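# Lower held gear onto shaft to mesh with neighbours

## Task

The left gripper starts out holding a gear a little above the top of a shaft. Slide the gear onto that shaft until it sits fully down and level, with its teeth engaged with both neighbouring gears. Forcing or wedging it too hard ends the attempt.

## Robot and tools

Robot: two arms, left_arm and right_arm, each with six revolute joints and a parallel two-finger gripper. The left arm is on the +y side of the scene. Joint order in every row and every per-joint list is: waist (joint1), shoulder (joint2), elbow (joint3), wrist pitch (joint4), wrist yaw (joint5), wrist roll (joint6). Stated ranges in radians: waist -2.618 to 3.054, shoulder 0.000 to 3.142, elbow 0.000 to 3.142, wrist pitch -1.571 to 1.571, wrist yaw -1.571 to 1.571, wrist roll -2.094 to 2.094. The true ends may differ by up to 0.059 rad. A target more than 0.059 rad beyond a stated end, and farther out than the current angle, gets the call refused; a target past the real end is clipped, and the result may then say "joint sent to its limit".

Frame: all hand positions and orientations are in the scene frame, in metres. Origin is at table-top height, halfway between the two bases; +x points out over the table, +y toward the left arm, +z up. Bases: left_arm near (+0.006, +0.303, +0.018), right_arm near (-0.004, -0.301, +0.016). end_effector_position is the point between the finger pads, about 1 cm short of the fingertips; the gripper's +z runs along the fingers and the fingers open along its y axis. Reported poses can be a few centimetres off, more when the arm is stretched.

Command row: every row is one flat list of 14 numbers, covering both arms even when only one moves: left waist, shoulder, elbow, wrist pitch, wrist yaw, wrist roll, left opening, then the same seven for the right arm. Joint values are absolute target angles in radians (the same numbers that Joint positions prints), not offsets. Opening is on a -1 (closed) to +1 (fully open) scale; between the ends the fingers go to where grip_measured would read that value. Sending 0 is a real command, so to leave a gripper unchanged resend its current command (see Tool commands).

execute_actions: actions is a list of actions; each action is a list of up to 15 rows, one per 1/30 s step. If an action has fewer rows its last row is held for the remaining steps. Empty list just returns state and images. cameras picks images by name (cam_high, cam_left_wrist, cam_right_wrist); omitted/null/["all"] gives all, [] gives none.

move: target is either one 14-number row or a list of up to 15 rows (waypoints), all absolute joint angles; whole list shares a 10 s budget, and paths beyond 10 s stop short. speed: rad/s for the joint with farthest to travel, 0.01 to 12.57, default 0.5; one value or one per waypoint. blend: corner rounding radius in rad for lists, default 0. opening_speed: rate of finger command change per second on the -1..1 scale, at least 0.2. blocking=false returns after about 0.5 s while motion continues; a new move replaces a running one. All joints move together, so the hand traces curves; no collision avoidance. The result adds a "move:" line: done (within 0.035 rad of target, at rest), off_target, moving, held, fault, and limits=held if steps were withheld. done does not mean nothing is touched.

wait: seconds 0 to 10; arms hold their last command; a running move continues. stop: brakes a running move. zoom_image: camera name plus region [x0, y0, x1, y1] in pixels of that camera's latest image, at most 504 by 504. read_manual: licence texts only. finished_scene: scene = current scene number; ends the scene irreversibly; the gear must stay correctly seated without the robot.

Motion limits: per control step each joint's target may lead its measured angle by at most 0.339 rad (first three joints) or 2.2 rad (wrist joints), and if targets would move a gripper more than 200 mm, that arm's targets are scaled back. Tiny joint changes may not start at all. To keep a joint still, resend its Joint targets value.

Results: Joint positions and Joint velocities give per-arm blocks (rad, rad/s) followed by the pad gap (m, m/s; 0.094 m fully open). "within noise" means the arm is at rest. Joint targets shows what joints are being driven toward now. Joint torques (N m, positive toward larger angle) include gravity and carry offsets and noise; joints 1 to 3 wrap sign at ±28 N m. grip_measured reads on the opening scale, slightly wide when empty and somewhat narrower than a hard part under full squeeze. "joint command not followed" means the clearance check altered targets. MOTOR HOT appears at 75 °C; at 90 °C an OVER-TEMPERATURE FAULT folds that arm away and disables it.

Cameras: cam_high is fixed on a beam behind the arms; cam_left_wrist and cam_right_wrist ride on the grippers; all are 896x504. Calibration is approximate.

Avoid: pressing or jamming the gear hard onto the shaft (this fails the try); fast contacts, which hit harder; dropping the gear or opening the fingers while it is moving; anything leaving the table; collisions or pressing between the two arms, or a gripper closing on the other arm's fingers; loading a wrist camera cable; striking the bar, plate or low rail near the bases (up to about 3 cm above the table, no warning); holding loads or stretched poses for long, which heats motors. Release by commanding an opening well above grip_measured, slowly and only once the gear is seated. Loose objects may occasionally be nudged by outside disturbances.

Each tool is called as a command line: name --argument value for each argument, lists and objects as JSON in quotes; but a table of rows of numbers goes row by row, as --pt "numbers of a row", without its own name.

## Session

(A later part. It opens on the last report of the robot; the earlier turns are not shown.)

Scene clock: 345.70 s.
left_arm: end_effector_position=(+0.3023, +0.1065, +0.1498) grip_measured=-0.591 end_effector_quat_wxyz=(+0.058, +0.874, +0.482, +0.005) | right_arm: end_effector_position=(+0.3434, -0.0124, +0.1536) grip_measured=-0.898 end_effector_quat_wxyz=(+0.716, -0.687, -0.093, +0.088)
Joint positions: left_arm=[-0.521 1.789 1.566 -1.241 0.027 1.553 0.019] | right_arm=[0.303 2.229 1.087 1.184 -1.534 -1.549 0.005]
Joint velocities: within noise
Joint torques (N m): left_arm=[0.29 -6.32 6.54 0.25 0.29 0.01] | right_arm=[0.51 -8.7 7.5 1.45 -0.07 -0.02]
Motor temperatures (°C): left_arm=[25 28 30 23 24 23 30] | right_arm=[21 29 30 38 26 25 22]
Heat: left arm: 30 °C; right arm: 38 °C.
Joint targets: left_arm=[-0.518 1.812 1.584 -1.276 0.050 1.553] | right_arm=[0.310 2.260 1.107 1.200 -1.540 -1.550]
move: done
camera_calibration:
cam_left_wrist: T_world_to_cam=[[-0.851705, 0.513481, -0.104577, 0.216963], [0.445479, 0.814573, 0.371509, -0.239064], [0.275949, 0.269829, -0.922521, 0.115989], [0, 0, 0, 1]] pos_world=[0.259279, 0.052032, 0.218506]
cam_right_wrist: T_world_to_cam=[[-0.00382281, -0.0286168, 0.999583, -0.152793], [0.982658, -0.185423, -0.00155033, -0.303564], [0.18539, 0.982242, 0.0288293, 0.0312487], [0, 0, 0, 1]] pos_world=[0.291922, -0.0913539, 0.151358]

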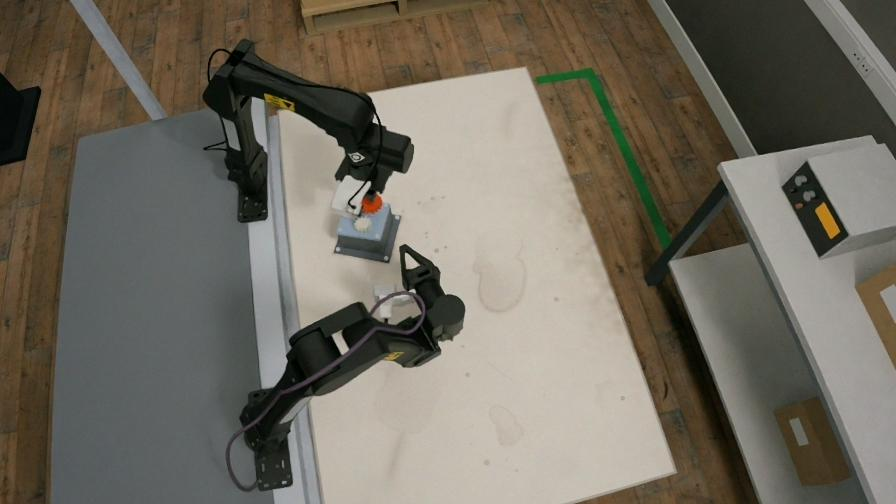

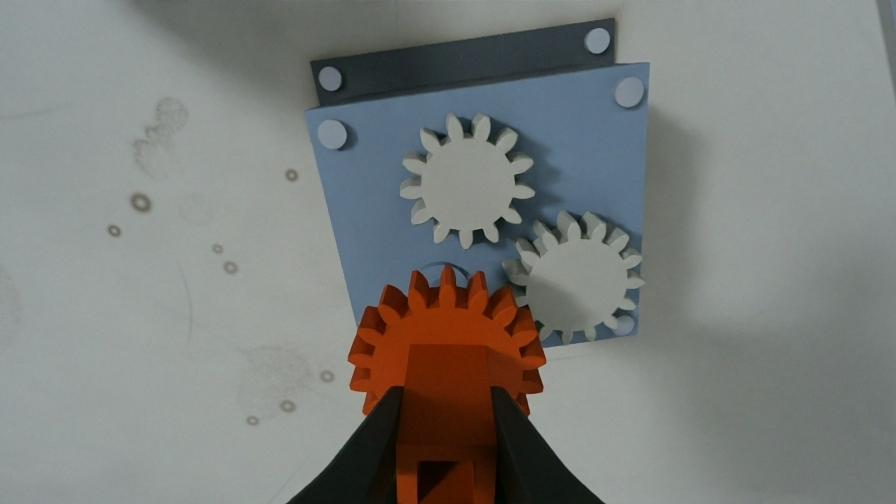

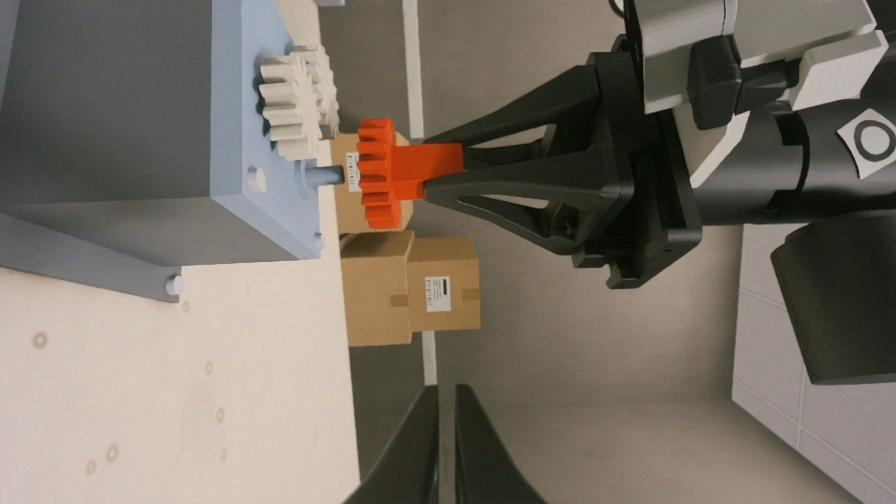

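move --target '[-0.518,1.8366,1.613,-1.2975,0.070,1.553,-1,0.31,2.26,1.107,1.20,-1.54,-1.55,-0.9]' --speed 0.1

zoom_image --camera "cam_right_wrist" --region '[230, 90, 430, 240]'

move --target '[-0.518,1.8366,1.613,-1.2975,0.070,1.553,-1,0.31,2.26,1.107,1.20,-1.54,1.55,-0.9]'

zoom_image --camera "cam_right_wrist" --region '[470, 150, 630, 290]'

zoom_image --camera "cam_left_wrist" --region '[330, 230, 570, 430]'

Scene clock: 369.70 s.
left_arm: end_effector_position=(+0.3023, +0.1024, +0.1494) grip_measured=-0.591 end_effector_quat_wxyz=(+0.056, +0.874, +0.482, -0.007) | right_arm: end_effector_position=(+0.3434, -0.0124, +0.1536) grip_measured=-0.898 end_effector_quat_wxyz=(+0.716, -0.687, -0.093, +0.087)
Joint positions: left_arm=[-0.521 1.813 1.595 -1.262 0.046 1.553 0.019] | right_arm=[0.303 2.229 1.087 1.184 -1.534 -1.55 0.005]
Joint velocities: within noise
Joint torques (N m): left_arm=[0.28 -6.48 6.54 0.2 0.31 0] | right_arm=[0.5 -8.69 7.51 1.45 -0.07 0]
Motor temperatures (°C): left_arm=[25 28 29 22 24 23 30] | right_arm=[21 30 30 37 26 25 22]
Heat: left arm: 30 °C; right arm: 37 °C.
Joint targets: left_arm=[-0.518 1.837 1.613 -1.297 0.070 1.553] | right_arm=[0.310 2.260 1.107 1.200 -1.540 -1.550]
move: off_target (left_arm); left_arm: the wrist pitch is farthest, 0.036 rad from its target
camera_calibration:
cam_left_wrist: T_world_to_cam=[[-0.85285, 0.514637, -0.0882912, 0.216814], [0.455782, 0.816224, 0.355022, -0.236412], [0.254773, 0.262539, -0.930679, 0.125123], [0, 0, 0, 1]] pos_world=[0.260784, 0.0485351, 0.219524]
cam_right_wrist: T_world_to_cam=[[-0.00457, -0.0287774, 0.999575, -0.15249], [0.982654, -0.185446, -0.000846272, -0.303671], [0.185391, 0.982233, 0.0291257, 0.0312055], [0, 0, 0, 1]] pos_world=[0.291922, -0.0913539, 0.151259]

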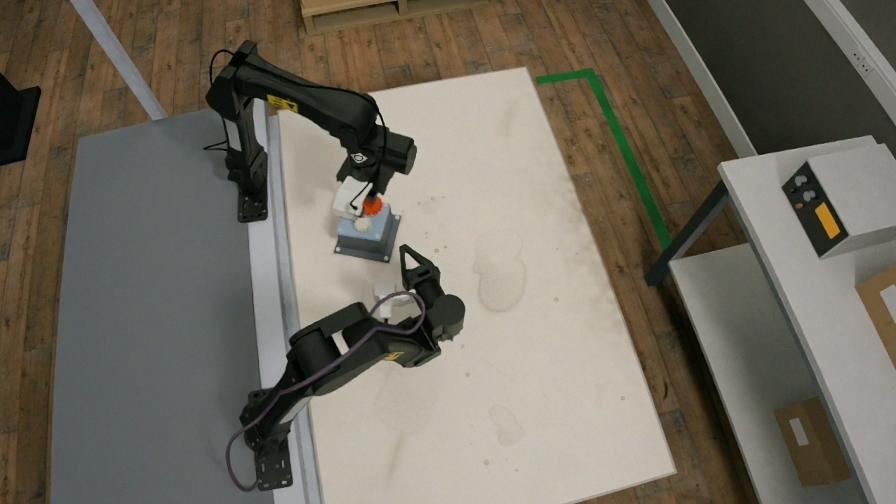

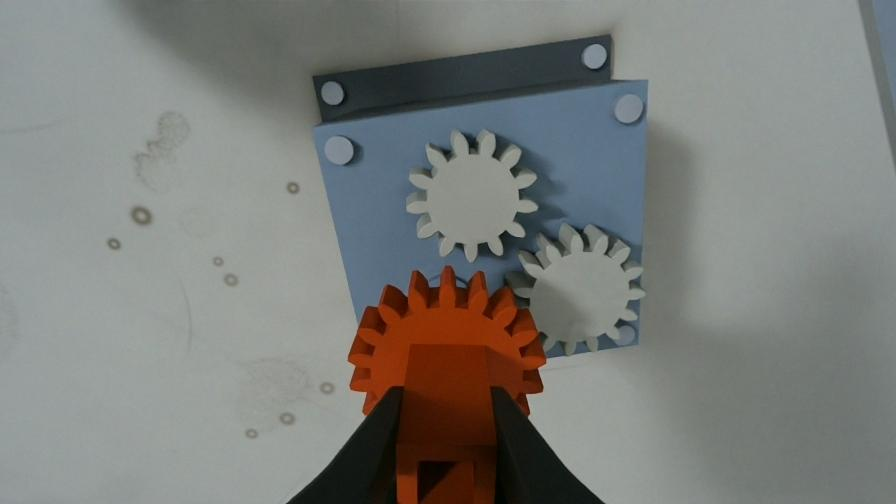

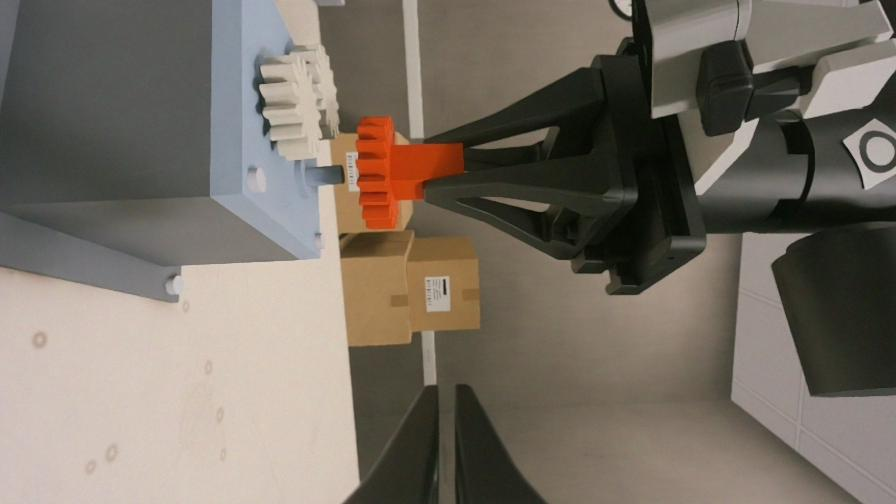

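Scaled by 2.520.

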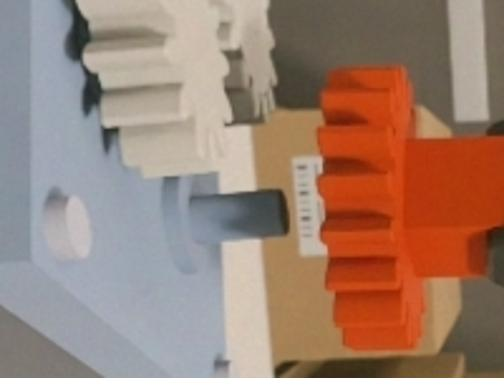

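Scene clock: 376.67 s.
left_arm: end_effector_position=(+0.3020, +0.1024, +0.1494) grip_measured=-0.591 end_effector_quat_wxyz=(+0.055, +0.874, +0.482, -0.008) | right_arm: end_effector_position=(+0.3434, -0.0124, +0.1531) grip_measured=-0.898 end_effector_quat_wxyz=(-0.076, -0.105, +0.685, +0.717)
Joint positions: left_arm=[-0.521 1.813 1.595 -1.263 0.047 1.553 0.019] | right_arm=[0.303 2.229 1.087 1.177 -1.534 1.552 0.005]
Joint velocities: within noise
Joint torques (N m): left_arm=[0.28 -6.46 6.52 0.21 0.31 0.01] | right_arm=[0.51 -8.69 7.47 1.53 -0.07 -0.02]
Motor temperatures (°C): left_arm=[25 28 29 22 24 23 30] | right_arm=[21 30 30 37 26 25 22]
Heat: left arm: 30 °C; right arm: 37 °C.
Joint targets: left_arm=[-0.518 1.837 1.613 -1.298 0.070 1.553] | right_arm=[0.310 2.260 1.107 1.200 -1.540 1.550]
move: done
camera_calibration:
cam_left_wrist: T_world_to_cam=[[-0.85291, 0.514724, -0.0872025, 0.216425], [0.456344, 0.816205, 0.354345, -0.236354], [0.253565, 0.26243, -0.93104, 0.125667], [0, 0, 0, 1]] pos_world=[0.260584, 0.0485352, 0.219625]
cam_right_wrist: T_world_to_cam=[[0.0301874, 0.062275, -0.997602, 0.142969], [-0.764742, -0.641232, -0.0631697, 0.300317], [-0.643629, 0.764816, 0.0282672, 0.313379], [0, 0, 0, 1]] pos_world=[0.427049, -0.0560083, 0.152739]

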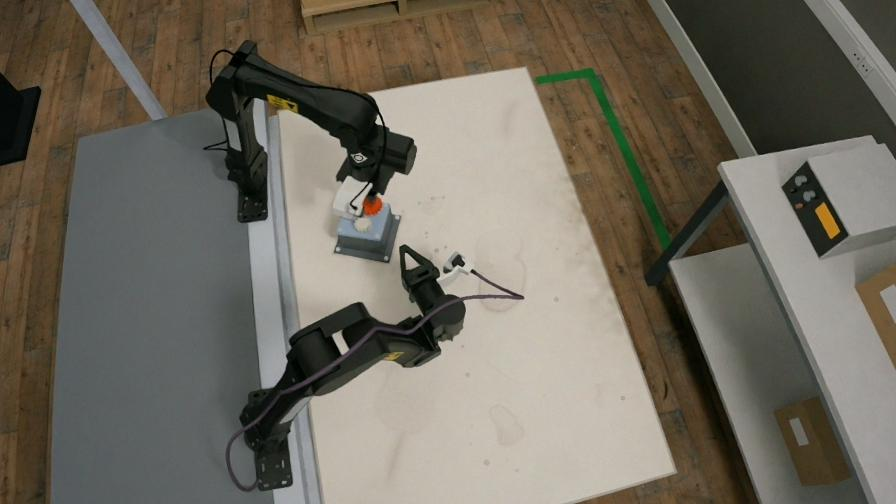

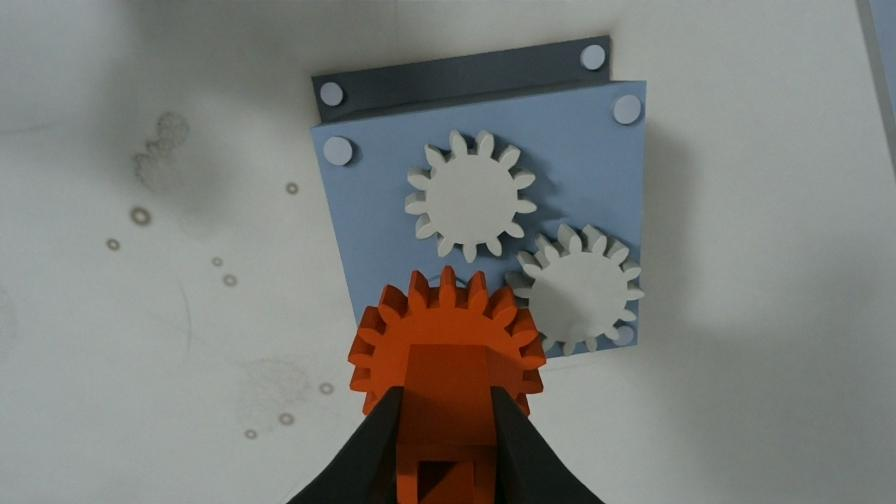

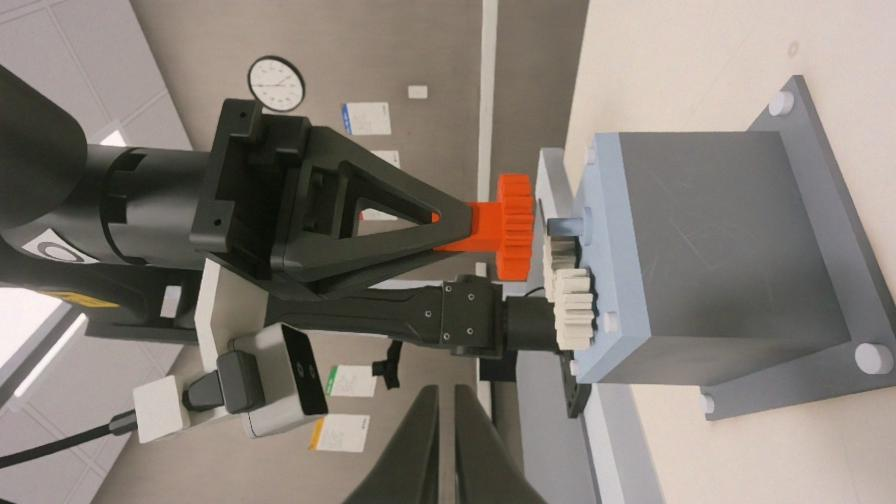

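Scaled by 3.150.

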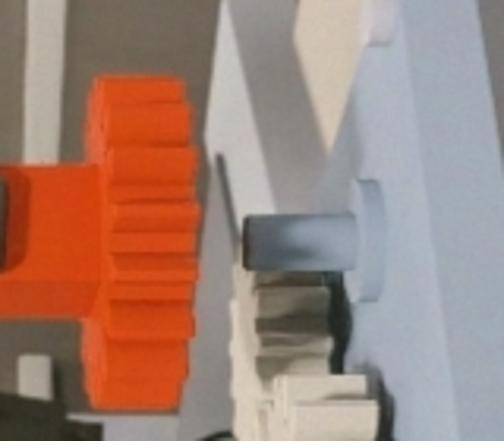

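Scaled by 2.100.

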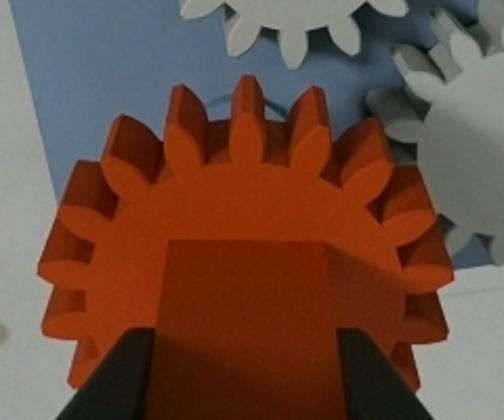

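zoom_image --camera "cam_left_wrist" --region '[490, 210, 660, 370]'

zoom_image --camera "cam_left_wrist" --region '[390, 120, 550, 270]'

zoom_image --camera "cam_left_wrist" --region '[340, 260, 450, 420]'

zoom_image --camera "cam_left_wrist" --region '[440, 260, 550, 420]'

Scaled by 2.965.

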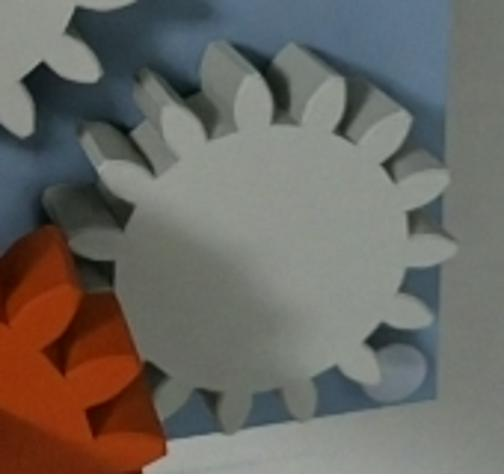

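Scaled by 3.150.

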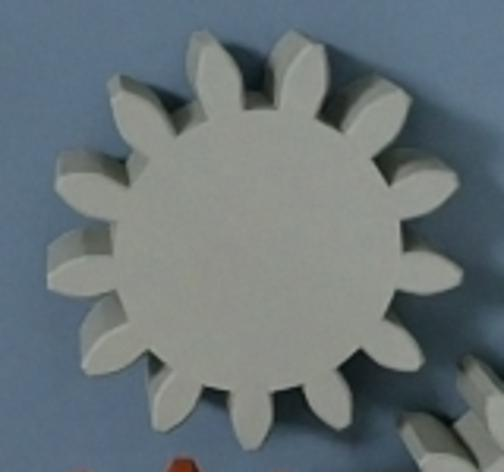

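Scaled by 3.150.

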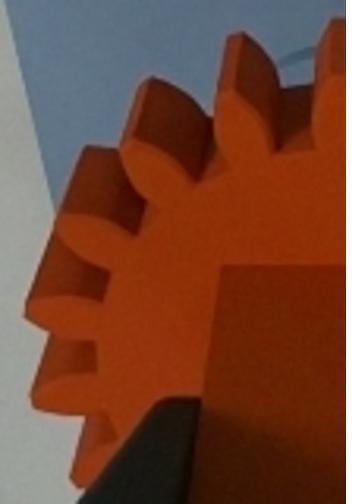

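Scaled by 3.150.

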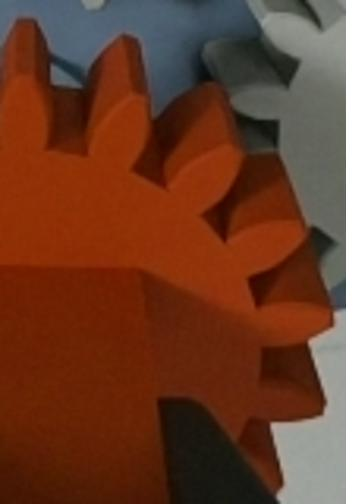

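zoom_image --camera "cam_right_wrist" --region '[525, 200, 625, 365]'

Scaled by 3.055.

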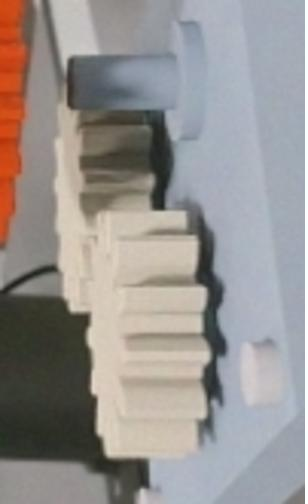

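zoom_image --camera "cam_left_wrist" --region '[300, 90, 380, 150]'

zoom_image --camera "cam_left_wrist" --region '[590, 60, 670, 120]'

zoom_image --camera "cam_left_wrist" --region '[530, 320, 650, 380]'

zoom_image --camera "cam_left_wrist" --region '[310, 250, 410, 330]'

Scaled by 6.300.

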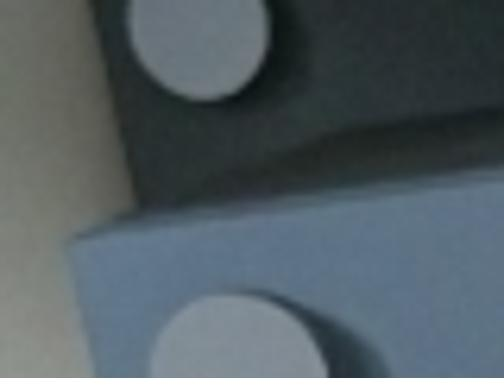

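Scaled by 6.300.

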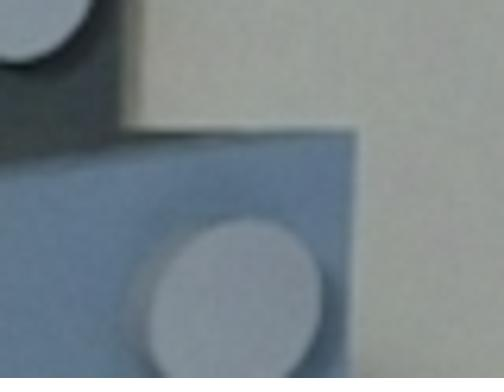

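Scaled by 4.200.

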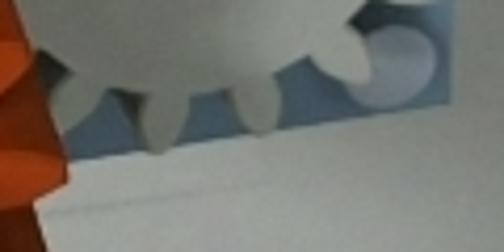

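Scaled by 5.040.

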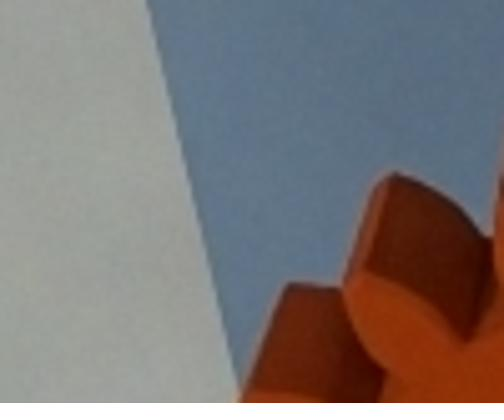

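move --target '[-0.518,1.815,1.588,-1.262,0.070,1.553,-1,0.31,2.26,1.107,1.20,-1.54,1.55,-0.9]' --speed 0.1

zoom_image --camera "cam_right_wrist" --region '[470, 150, 630, 290]'

Scene clock: 613.53 s.
left_arm: end_effector_position=(+0.3049, +0.1006, +0.1497) grip_measured=-0.591 end_effector_quat_wxyz=(+0.062, +0.874, +0.482, -0.005) | right_arm: end_effector_position=(+0.3434, -0.0124, +0.1531) grip_measured=-0.898 end_effector_quat_wxyz=(-0.076, -0.104, +0.685, +0.717)
Joint positions: left_arm=[-0.521 1.813 1.595 -1.249 0.047 1.553 0.019] | right_arm=[0.303 2.229 1.087 1.177 -1.534 1.553 0.005]
Joint velocities: within noise
Joint torques (N m): left_arm=[0.31 -8.34 4.67 0.43 0.31 0] | right_arm=[0.51 -8.69 7.49 1.53 -0.07 -0.02]
Motor temperatures (°C): left_arm=[25 28 29 22 24 23 30] | right_arm=[21 31 31 39 25 25 22]
Heat: left arm: 30 °C; right arm: 39 °C.
Joint targets: left_arm=[-0.518 1.815 1.588 -1.262 0.070 1.553] | right_arm=[0.310 2.260 1.107 1.200 -1.540 1.550]
move: done
camera_calibration:
cam_left_wrist: T_world_to_cam=[[-0.851967, 0.513797, -0.100815, 0.221602], [0.452077, 0.818972, 0.353427, -0.235082], [0.264155, 0.255532, -0.930014, 0.123], [0, 0, 0, 1]] pos_world=[0.262582, 0.0472367, 0.219817]
cam_right_wrist: T_world_to_cam=[[0.0291043, 0.0620114, -0.997651, 0.143327], [-0.764795, -0.641267, -0.0621707, 0.300179], [-0.643616, 0.764808, 0.0287624, 0.313301], [0, 0, 0, 1]] pos_world=[0.427049, -0.0560084, 0.152641]

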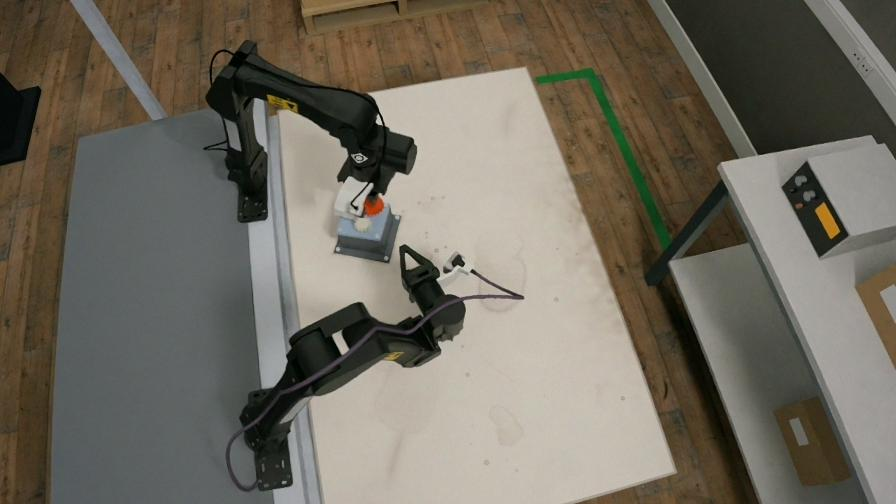

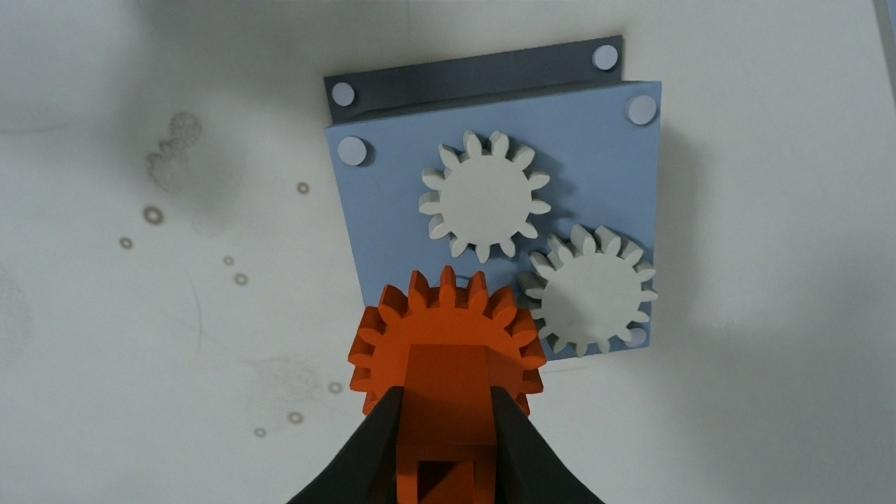

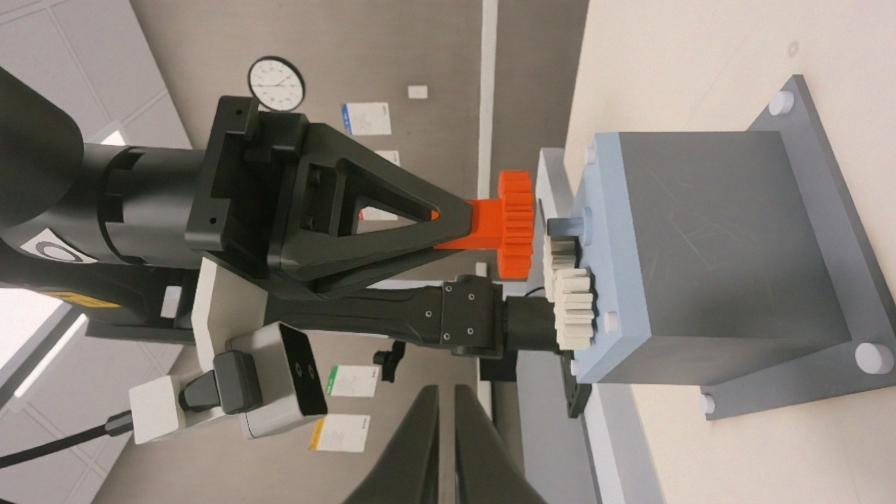

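Scaled by 3.150.

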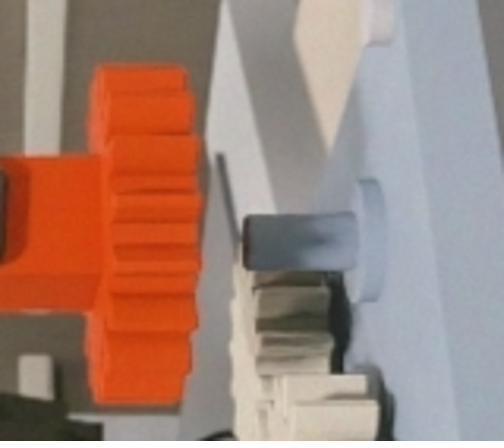

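move --target '[-0.518,1.783,1.563,-1.252,0.070,1.553,-1,0.31,2.26,1.107,1.20,-1.54,1.55,-0.9]' --speed 0.1 --cameras '["cam_right_wrist"]'

zoom_image --camera "cam_right_wrist" --region '[470, 150, 630, 290]'

Scene clock: 625.27 s.
left_arm: end_effector_position=(+0.3029, +0.1017, +0.1448) grip_measured=-0.591 end_effector_quat_wxyz=(+0.058, +0.874, +0.482, -0.007) | right_arm: end_effector_position=(+0.3434, -0.0124, +0.1531) grip_measured=-0.898 end_effector_quat_wxyz=(-0.076, -0.104, +0.685, +0.717)
Joint positions: left_arm=[-0.521 1.813 1.576 -1.24 0.047 1.553 0.019] | right_arm=[0.303 2.229 1.087 1.177 -1.534 1.553 0.005]
Joint velocities: within noise
Joint torques (N m): left_arm=[0.29 -11.3 4.25 0.43 0.31 0] | right_arm=[0.5 -8.69 7.49 1.54 -0.07 -0.02]
Motor temperatures (°C): left_arm=[25 28 29 22 24 23 30] | right_arm=[21 31 31 39 25 25 22]
Heat: left arm: 30 °C; right arm: 39 °C.
Joint targets: left_arm=[-0.518 1.783 1.563 -1.252 0.070 1.553] | right_arm=[0.310 2.260 1.107 1.200 -1.540 1.550]
move: done
camera_calibration:
cam_right_wrist: T_world_to_cam=[[0.0291043, 0.0620114, -0.997651, 0.143327], [-0.764795, -0.641267, -0.0621707, 0.300179], [-0.643616, 0.764808, 0.0287624, 0.313301], [0, 0, 0, 1]] pos_world=[0.427049, -0.0560084, 0.152641]
Images, in order (width x height): cam_right_wrist 896x504.

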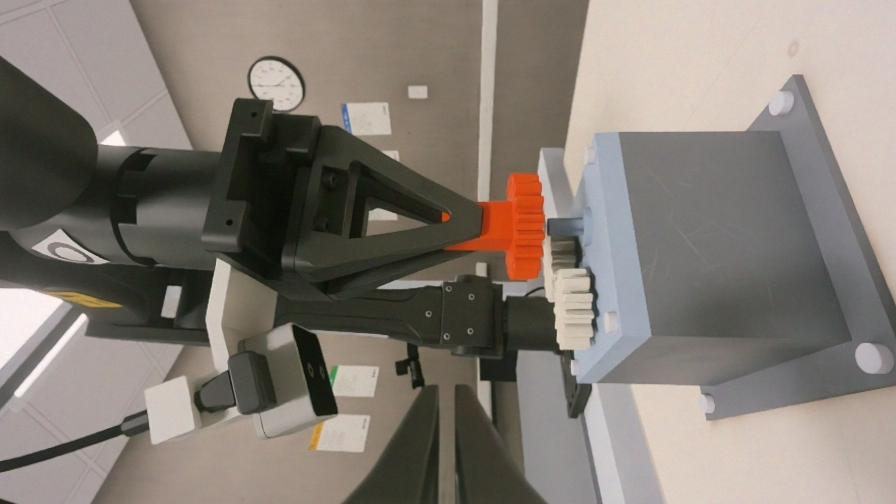

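Scaled by 3.150.

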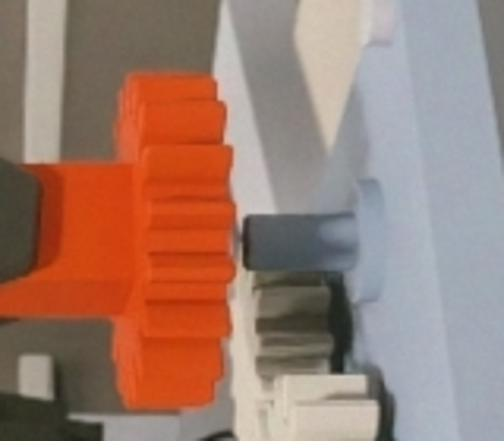

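move --target '[-0.518,1.783,1.563,-1.252,0.070,1.553,-1,0.31,2.26,1.107,1.20,-1.54,-1.55,-0.9]' --cameras '["cam_right_wrist"]'

zoom_image --camera "cam_right_wrist" --region '[270, 100, 410, 240]'

Scene clock: 643.70 s.
left_arm: end_effector_position=(+0.3032, +0.1015, +0.1448) grip_measured=-0.591 end_effector_quat_wxyz=(+0.058, +0.874, +0.482, -0.007) | right_arm: end_effector_position=(+0.3434, -0.0124, +0.1536) grip_measured=-0.898 end_effector_quat_wxyz=(+0.716, -0.687, -0.093, +0.088)
Joint positions: left_arm=[-0.521 1.813 1.576 -1.239 0.047 1.553 0.019] | right_arm=[0.303 2.229 1.087 1.184 -1.534 -1.549 0.005]
Joint velocities: within noise
Joint torques (N m): left_arm=[0.29 -11.32 4.25 0.42 0.31 0.01] | right_arm=[0.51 -8.69 7.5 1.45 -0.06 0]
Motor temperatures (°C): left_arm=[25 29 29 22 24 23 30] | right_arm=[21 31 31 39 25 25 22]
Heat: left arm: 30 °C; right arm: 39 °C.
Joint targets: left_arm=[-0.518 1.783 1.563 -1.252 0.070 1.553] | right_arm=[0.310 2.260 1.107 1.200 -1.540 -1.550]
move: done
camera_calibration:
cam_right_wrist: T_world_to_cam=[[-0.00382281, -0.0286168, 0.999583, -0.152793], [0.982658, -0.185423, -0.00155033, -0.303564], [0.18539, 0.982242, 0.0288293, 0.0312487], [0, 0, 0, 1]] pos_world=[0.291922, -0.0913539, 0.151358]
Images, in order (width x height): cam_right_wrist 896x504.

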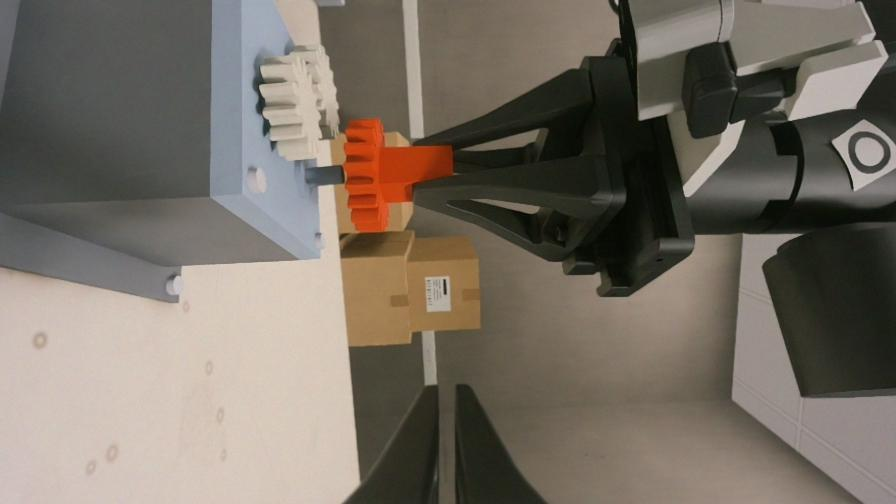

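Scaled by 3.600.

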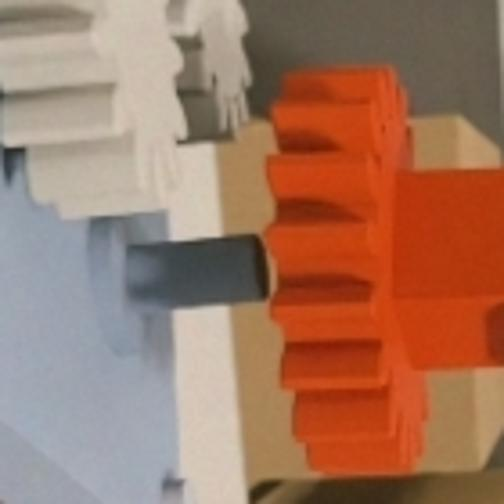

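move --target '[-0.518,1.740,1.516,-1.212,0.070,1.553,-1,0.31,2.26,1.107,1.20,-1.54,-1.55,-0.9]' --speed 0.1

zoom_image --camera "cam_right_wrist" --region '[270, 100, 410, 240]'

Scene clock: 673.17 s.
left_arm: end_effector_position=(+0.3014, +0.1028, +0.1482) grip_measured=-0.591 end_effector_quat_wxyz=(+0.075, +0.873, +0.481, +0.002) | right_arm: end_effector_position=(+0.3434, -0.0124, +0.1536) grip_measured=-0.898 end_effector_quat_wxyz=(+0.716, -0.687, -0.093, +0.087)
Joint positions: left_arm=[-0.521 1.767 1.53 -1.199 0.047 1.553 0.019] | right_arm=[0.303 2.229 1.087 1.184 -1.534 -1.55 0.005]
Joint velocities: within noise
Joint torques (N m): left_arm=[0.28 -10.7 4.26 0.49 0.31 0.01] | right_arm=[0.51 -8.69 7.5 1.46 -0.06 0]
Motor temperatures (°C): left_arm=[25 30 29 22 24 23 30] | right_arm=[21 31 31 38 25 25 22]
Heat: left arm: 30 °C; right arm: 38 °C.
Joint targets: left_arm=[-0.518 1.740 1.516 -1.212 0.070 1.553] | right_arm=[0.310 2.260 1.107 1.200 -1.540 -1.550]
move: done
camera_calibration:
cam_left_wrist: T_world_to_cam=[[-0.849337, 0.511404, -0.130742, 0.221268], [0.442731, 0.82505, 0.351116, -0.232225], [0.28743, 0.240332, -0.927159, 0.116089], [0, 0, 0, 1]] pos_world=[0.257377, 0.0505397, 0.2181]
cam_right_wrist: T_world_to_cam=[[-0.00457, -0.0287774, 0.999575, -0.15249], [0.982654, -0.185446, -0.000846272, -0.303671], [0.185391, 0.982233, 0.0291257, 0.0312055], [0, 0, 0, 1]] pos_world=[0.291922, -0.0913539, 0.151259]

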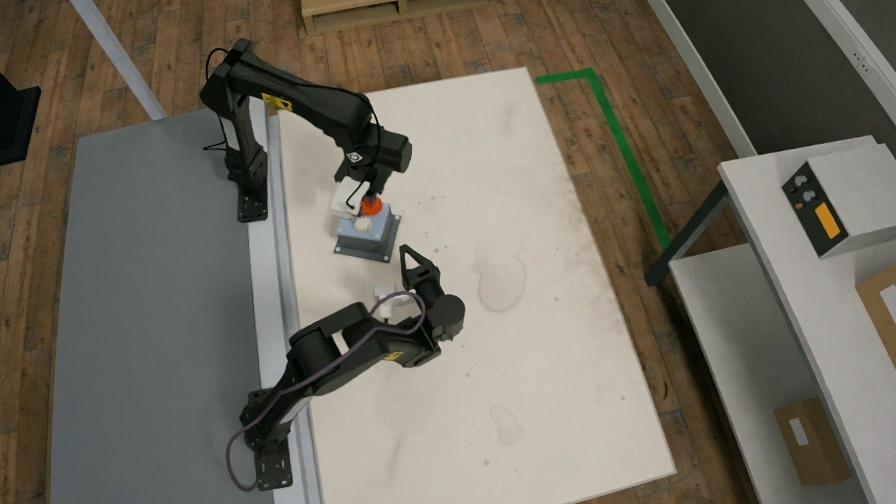

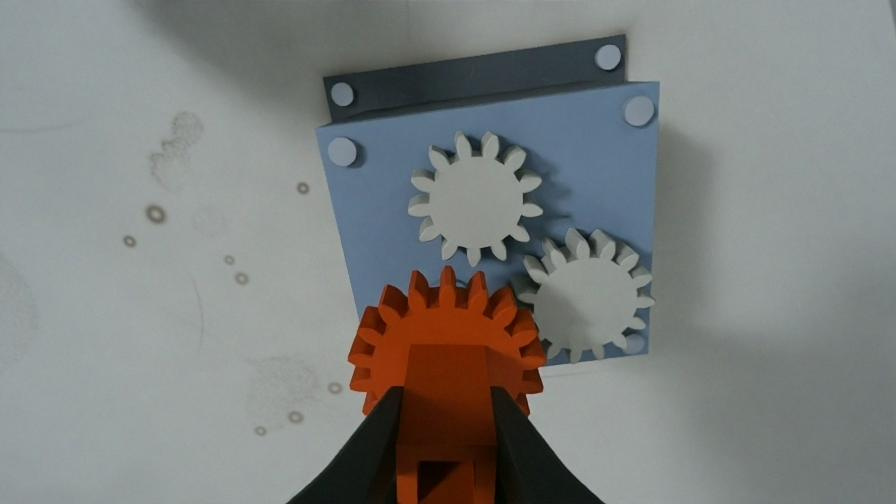

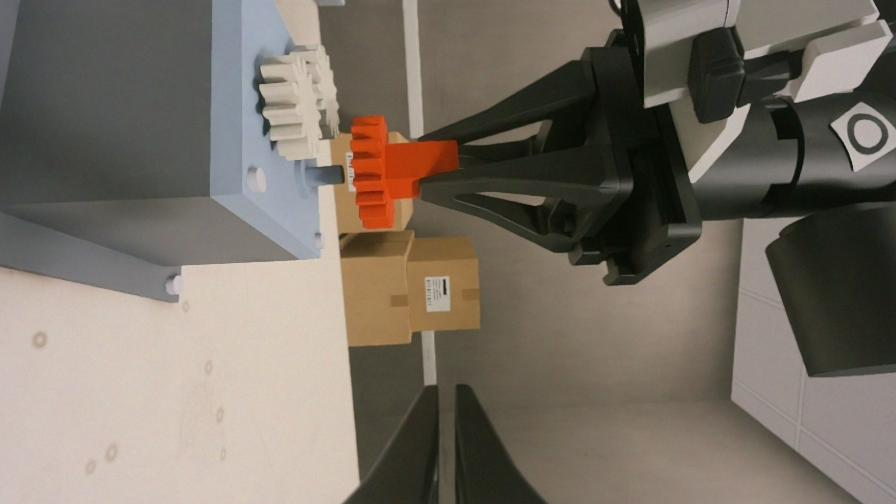

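Scaled by 3.600.

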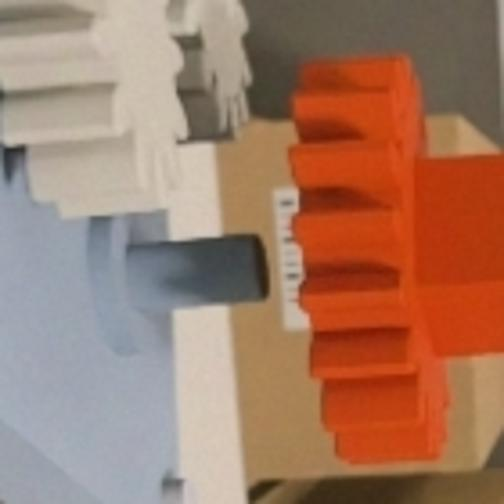

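move --target '[-0.518,1.719,1.491,-1.188,0.070,1.553,-1,0.31,2.26,1.107,1.20,-1.54,-1.55,-0.9]' --speed 0.1 --cameras '["cam_right_wrist"]'

zoom_image --camera "cam_right_wrist" --region '[270, 100, 410, 240]'

move --target '[-0.518,1.719,1.491,-1.188,0.070,1.553,-1,0.31,2.26,1.107,1.20,-1.54,1.55,-0.9]'

zoom_image --camera "cam_right_wrist" --region '[480, 160, 620, 300]'

zoom_image --camera "cam_left_wrist" --region '[430, 220, 670, 390]'

Scene clock: 686.30 s.
left_arm: end_effector_position=(+0.3009, +0.1031, +0.1489) grip_measured=-0.591 end_effector_quat_wxyz=(+0.084, +0.873, +0.481, +0.007) | right_arm: end_effector_position=(+0.3434, -0.0124, +0.1536) grip_measured=-0.898 end_effector_quat_wxyz=(+0.716, -0.687, -0.093, +0.087)
Joint positions: left_arm=[-0.521 1.746 1.504 -1.175 0.047 1.553 0.019] | right_arm=[0.303 2.229 1.087 1.184 -1.534 -1.55 0.005]
Joint velocities: within noise
Joint torques (N m): left_arm=[0.29 -10.55 4.29 0.53 0.3 0.01] | right_arm=[0.51 -8.69 7.5 1.46 -0.06 0]
Motor temperatures (°C): left_arm=[25 30 29 22 24 23 30] | right_arm=[21 31 31 38 25 25 22]
Heat: left arm: 30 °C; right arm: 38 °C.
Joint targets: left_arm=[-0.518 1.719 1.491 -1.188 0.070 1.553] | right_arm=[0.310 2.260 1.107 1.200 -1.540 -1.550]
move: done
camera_calibration:
cam_right_wrist: T_world_to_cam=[[-0.00457, -0.0287774, 0.999575, -0.15249], [0.982654, -0.185446, -0.000846272, -0.303671], [0.185391, 0.982233, 0.0291257, 0.0312055], [0, 0, 0, 1]] pos_world=[0.291922, -0.0913539, 0.151259]
Images, in order (width x height): cam_right_wrist 896x504.

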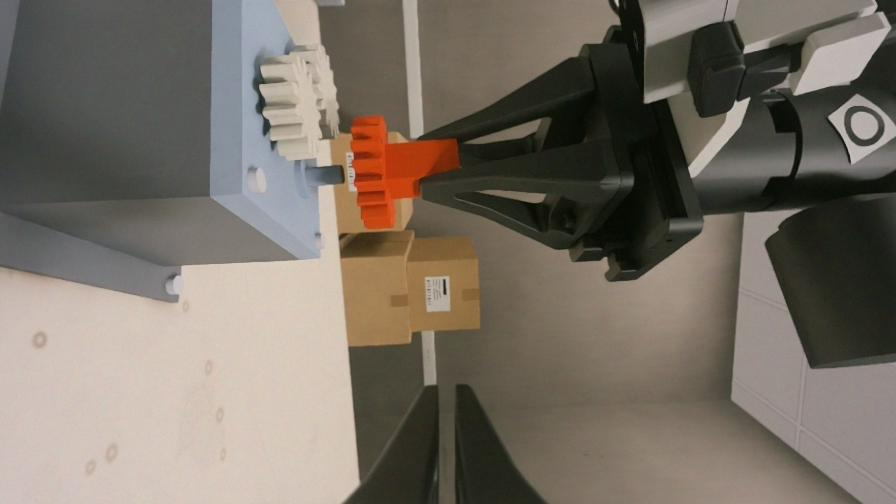

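Scaled by 3.600.

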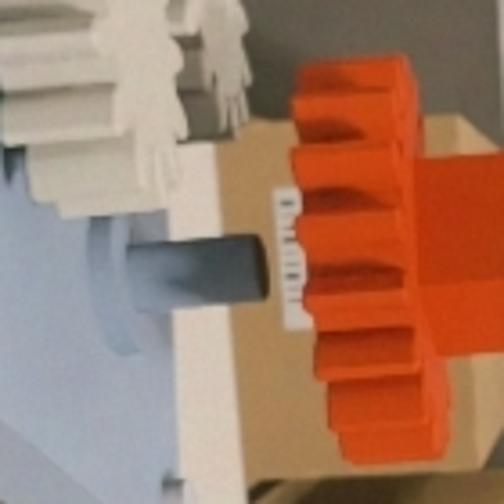

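Scene clock: 693.27 s.
left_arm: end_effector_position=(+0.3011, +0.1030, +0.1489) grip_measured=-0.591 end_effector_quat_wxyz=(+0.084, +0.873, +0.481, +0.007) | right_arm: end_effector_position=(+0.3434, -0.0124, +0.1531) grip_measured=-0.898 end_effector_quat_wxyz=(-0.076, -0.105, +0.685, +0.717)
Joint positions: left_arm=[-0.521 1.746 1.504 -1.175 0.047 1.553 0.019] | right_arm=[0.303 2.229 1.087 1.177 -1.534 1.552 0.005]
Joint velocities: within noise
Joint torques (N m): left_arm=[0.29 -10.55 4.3 0.53 0.31 0] | right_arm=[0.5 -8.69 7.49 1.54 -0.07 -0.03]
Motor temperatures (°C): left_arm=[25 31 29 22 24 23 30] | right_arm=[21 31 31 38 25 25 22]
Heat: left arm: 31 °C; right arm: 38 °C.
Joint targets: left_arm=[-0.518 1.719 1.491 -1.188 0.070 1.553] | right_arm=[0.310 2.260 1.107 1.200 -1.540 1.550]
move: done
camera_calibration:
cam_left_wrist: T_world_to_cam=[[-0.847127, 0.509471, -0.151049, 0.2236], [0.436374, 0.829167, 0.349371, -0.230805], [0.303239, 0.230047, -0.924729, 0.112657], [0, 0, 0, 1]] pos_world=[0.255973, 0.0515416, 0.218588]
cam_right_wrist: T_world_to_cam=[[0.0301874, 0.062275, -0.997602, 0.142969], [-0.764742, -0.641232, -0.0631697, 0.300317], [-0.643629, 0.764816, 0.0282672, 0.313379], [0, 0, 0, 1]] pos_world=[0.427049, -0.0560083, 0.152739]

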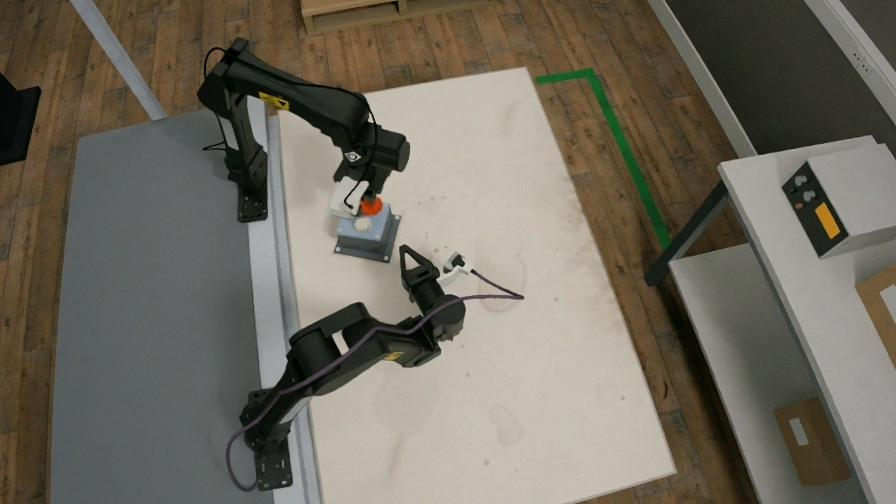

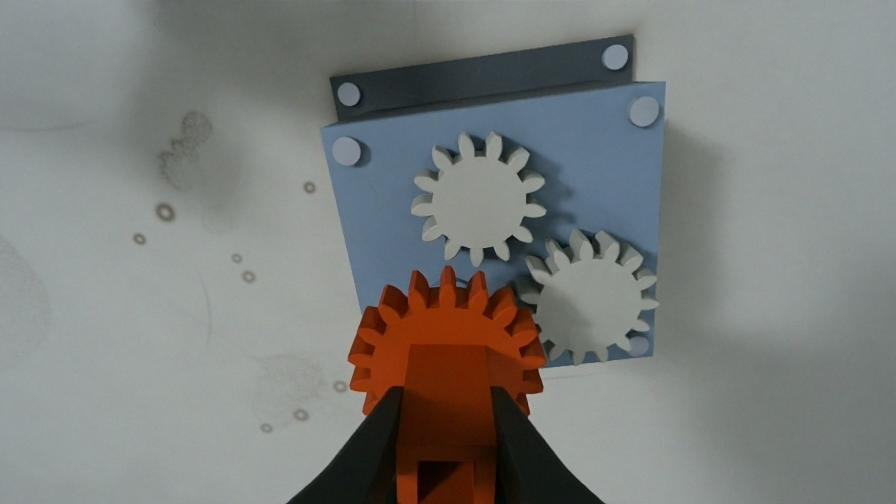

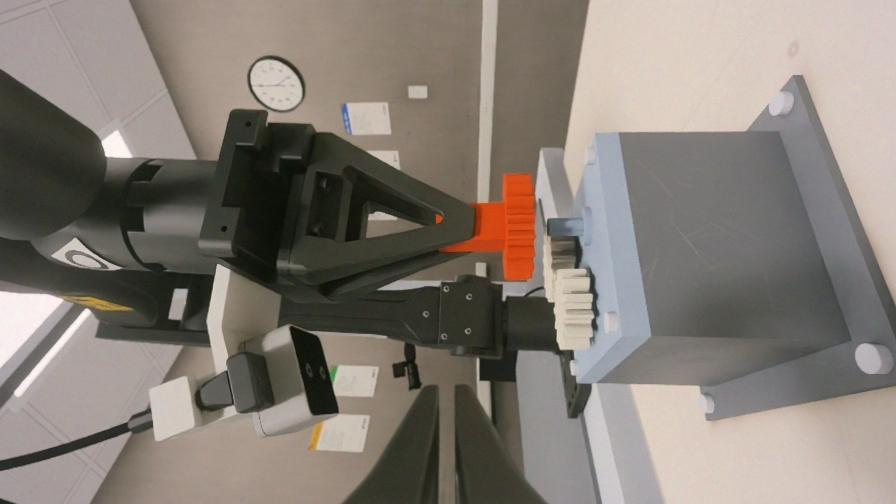

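Scaled by 3.600.

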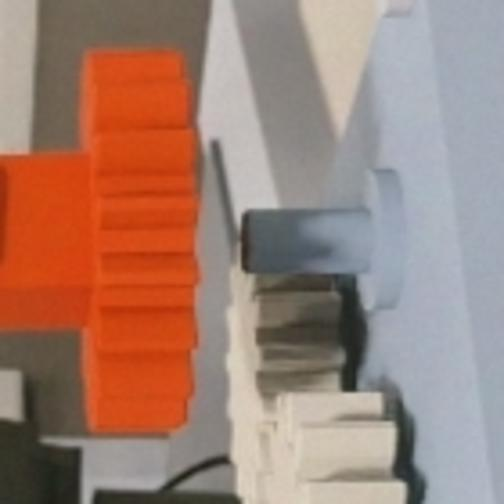

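Scaled by 2.100.

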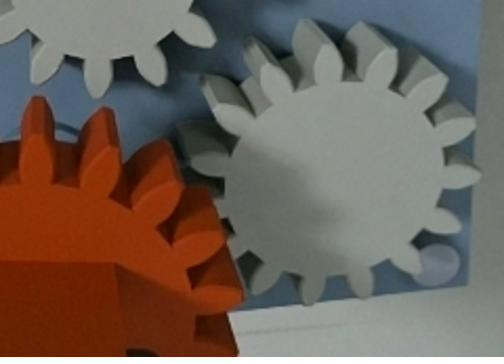

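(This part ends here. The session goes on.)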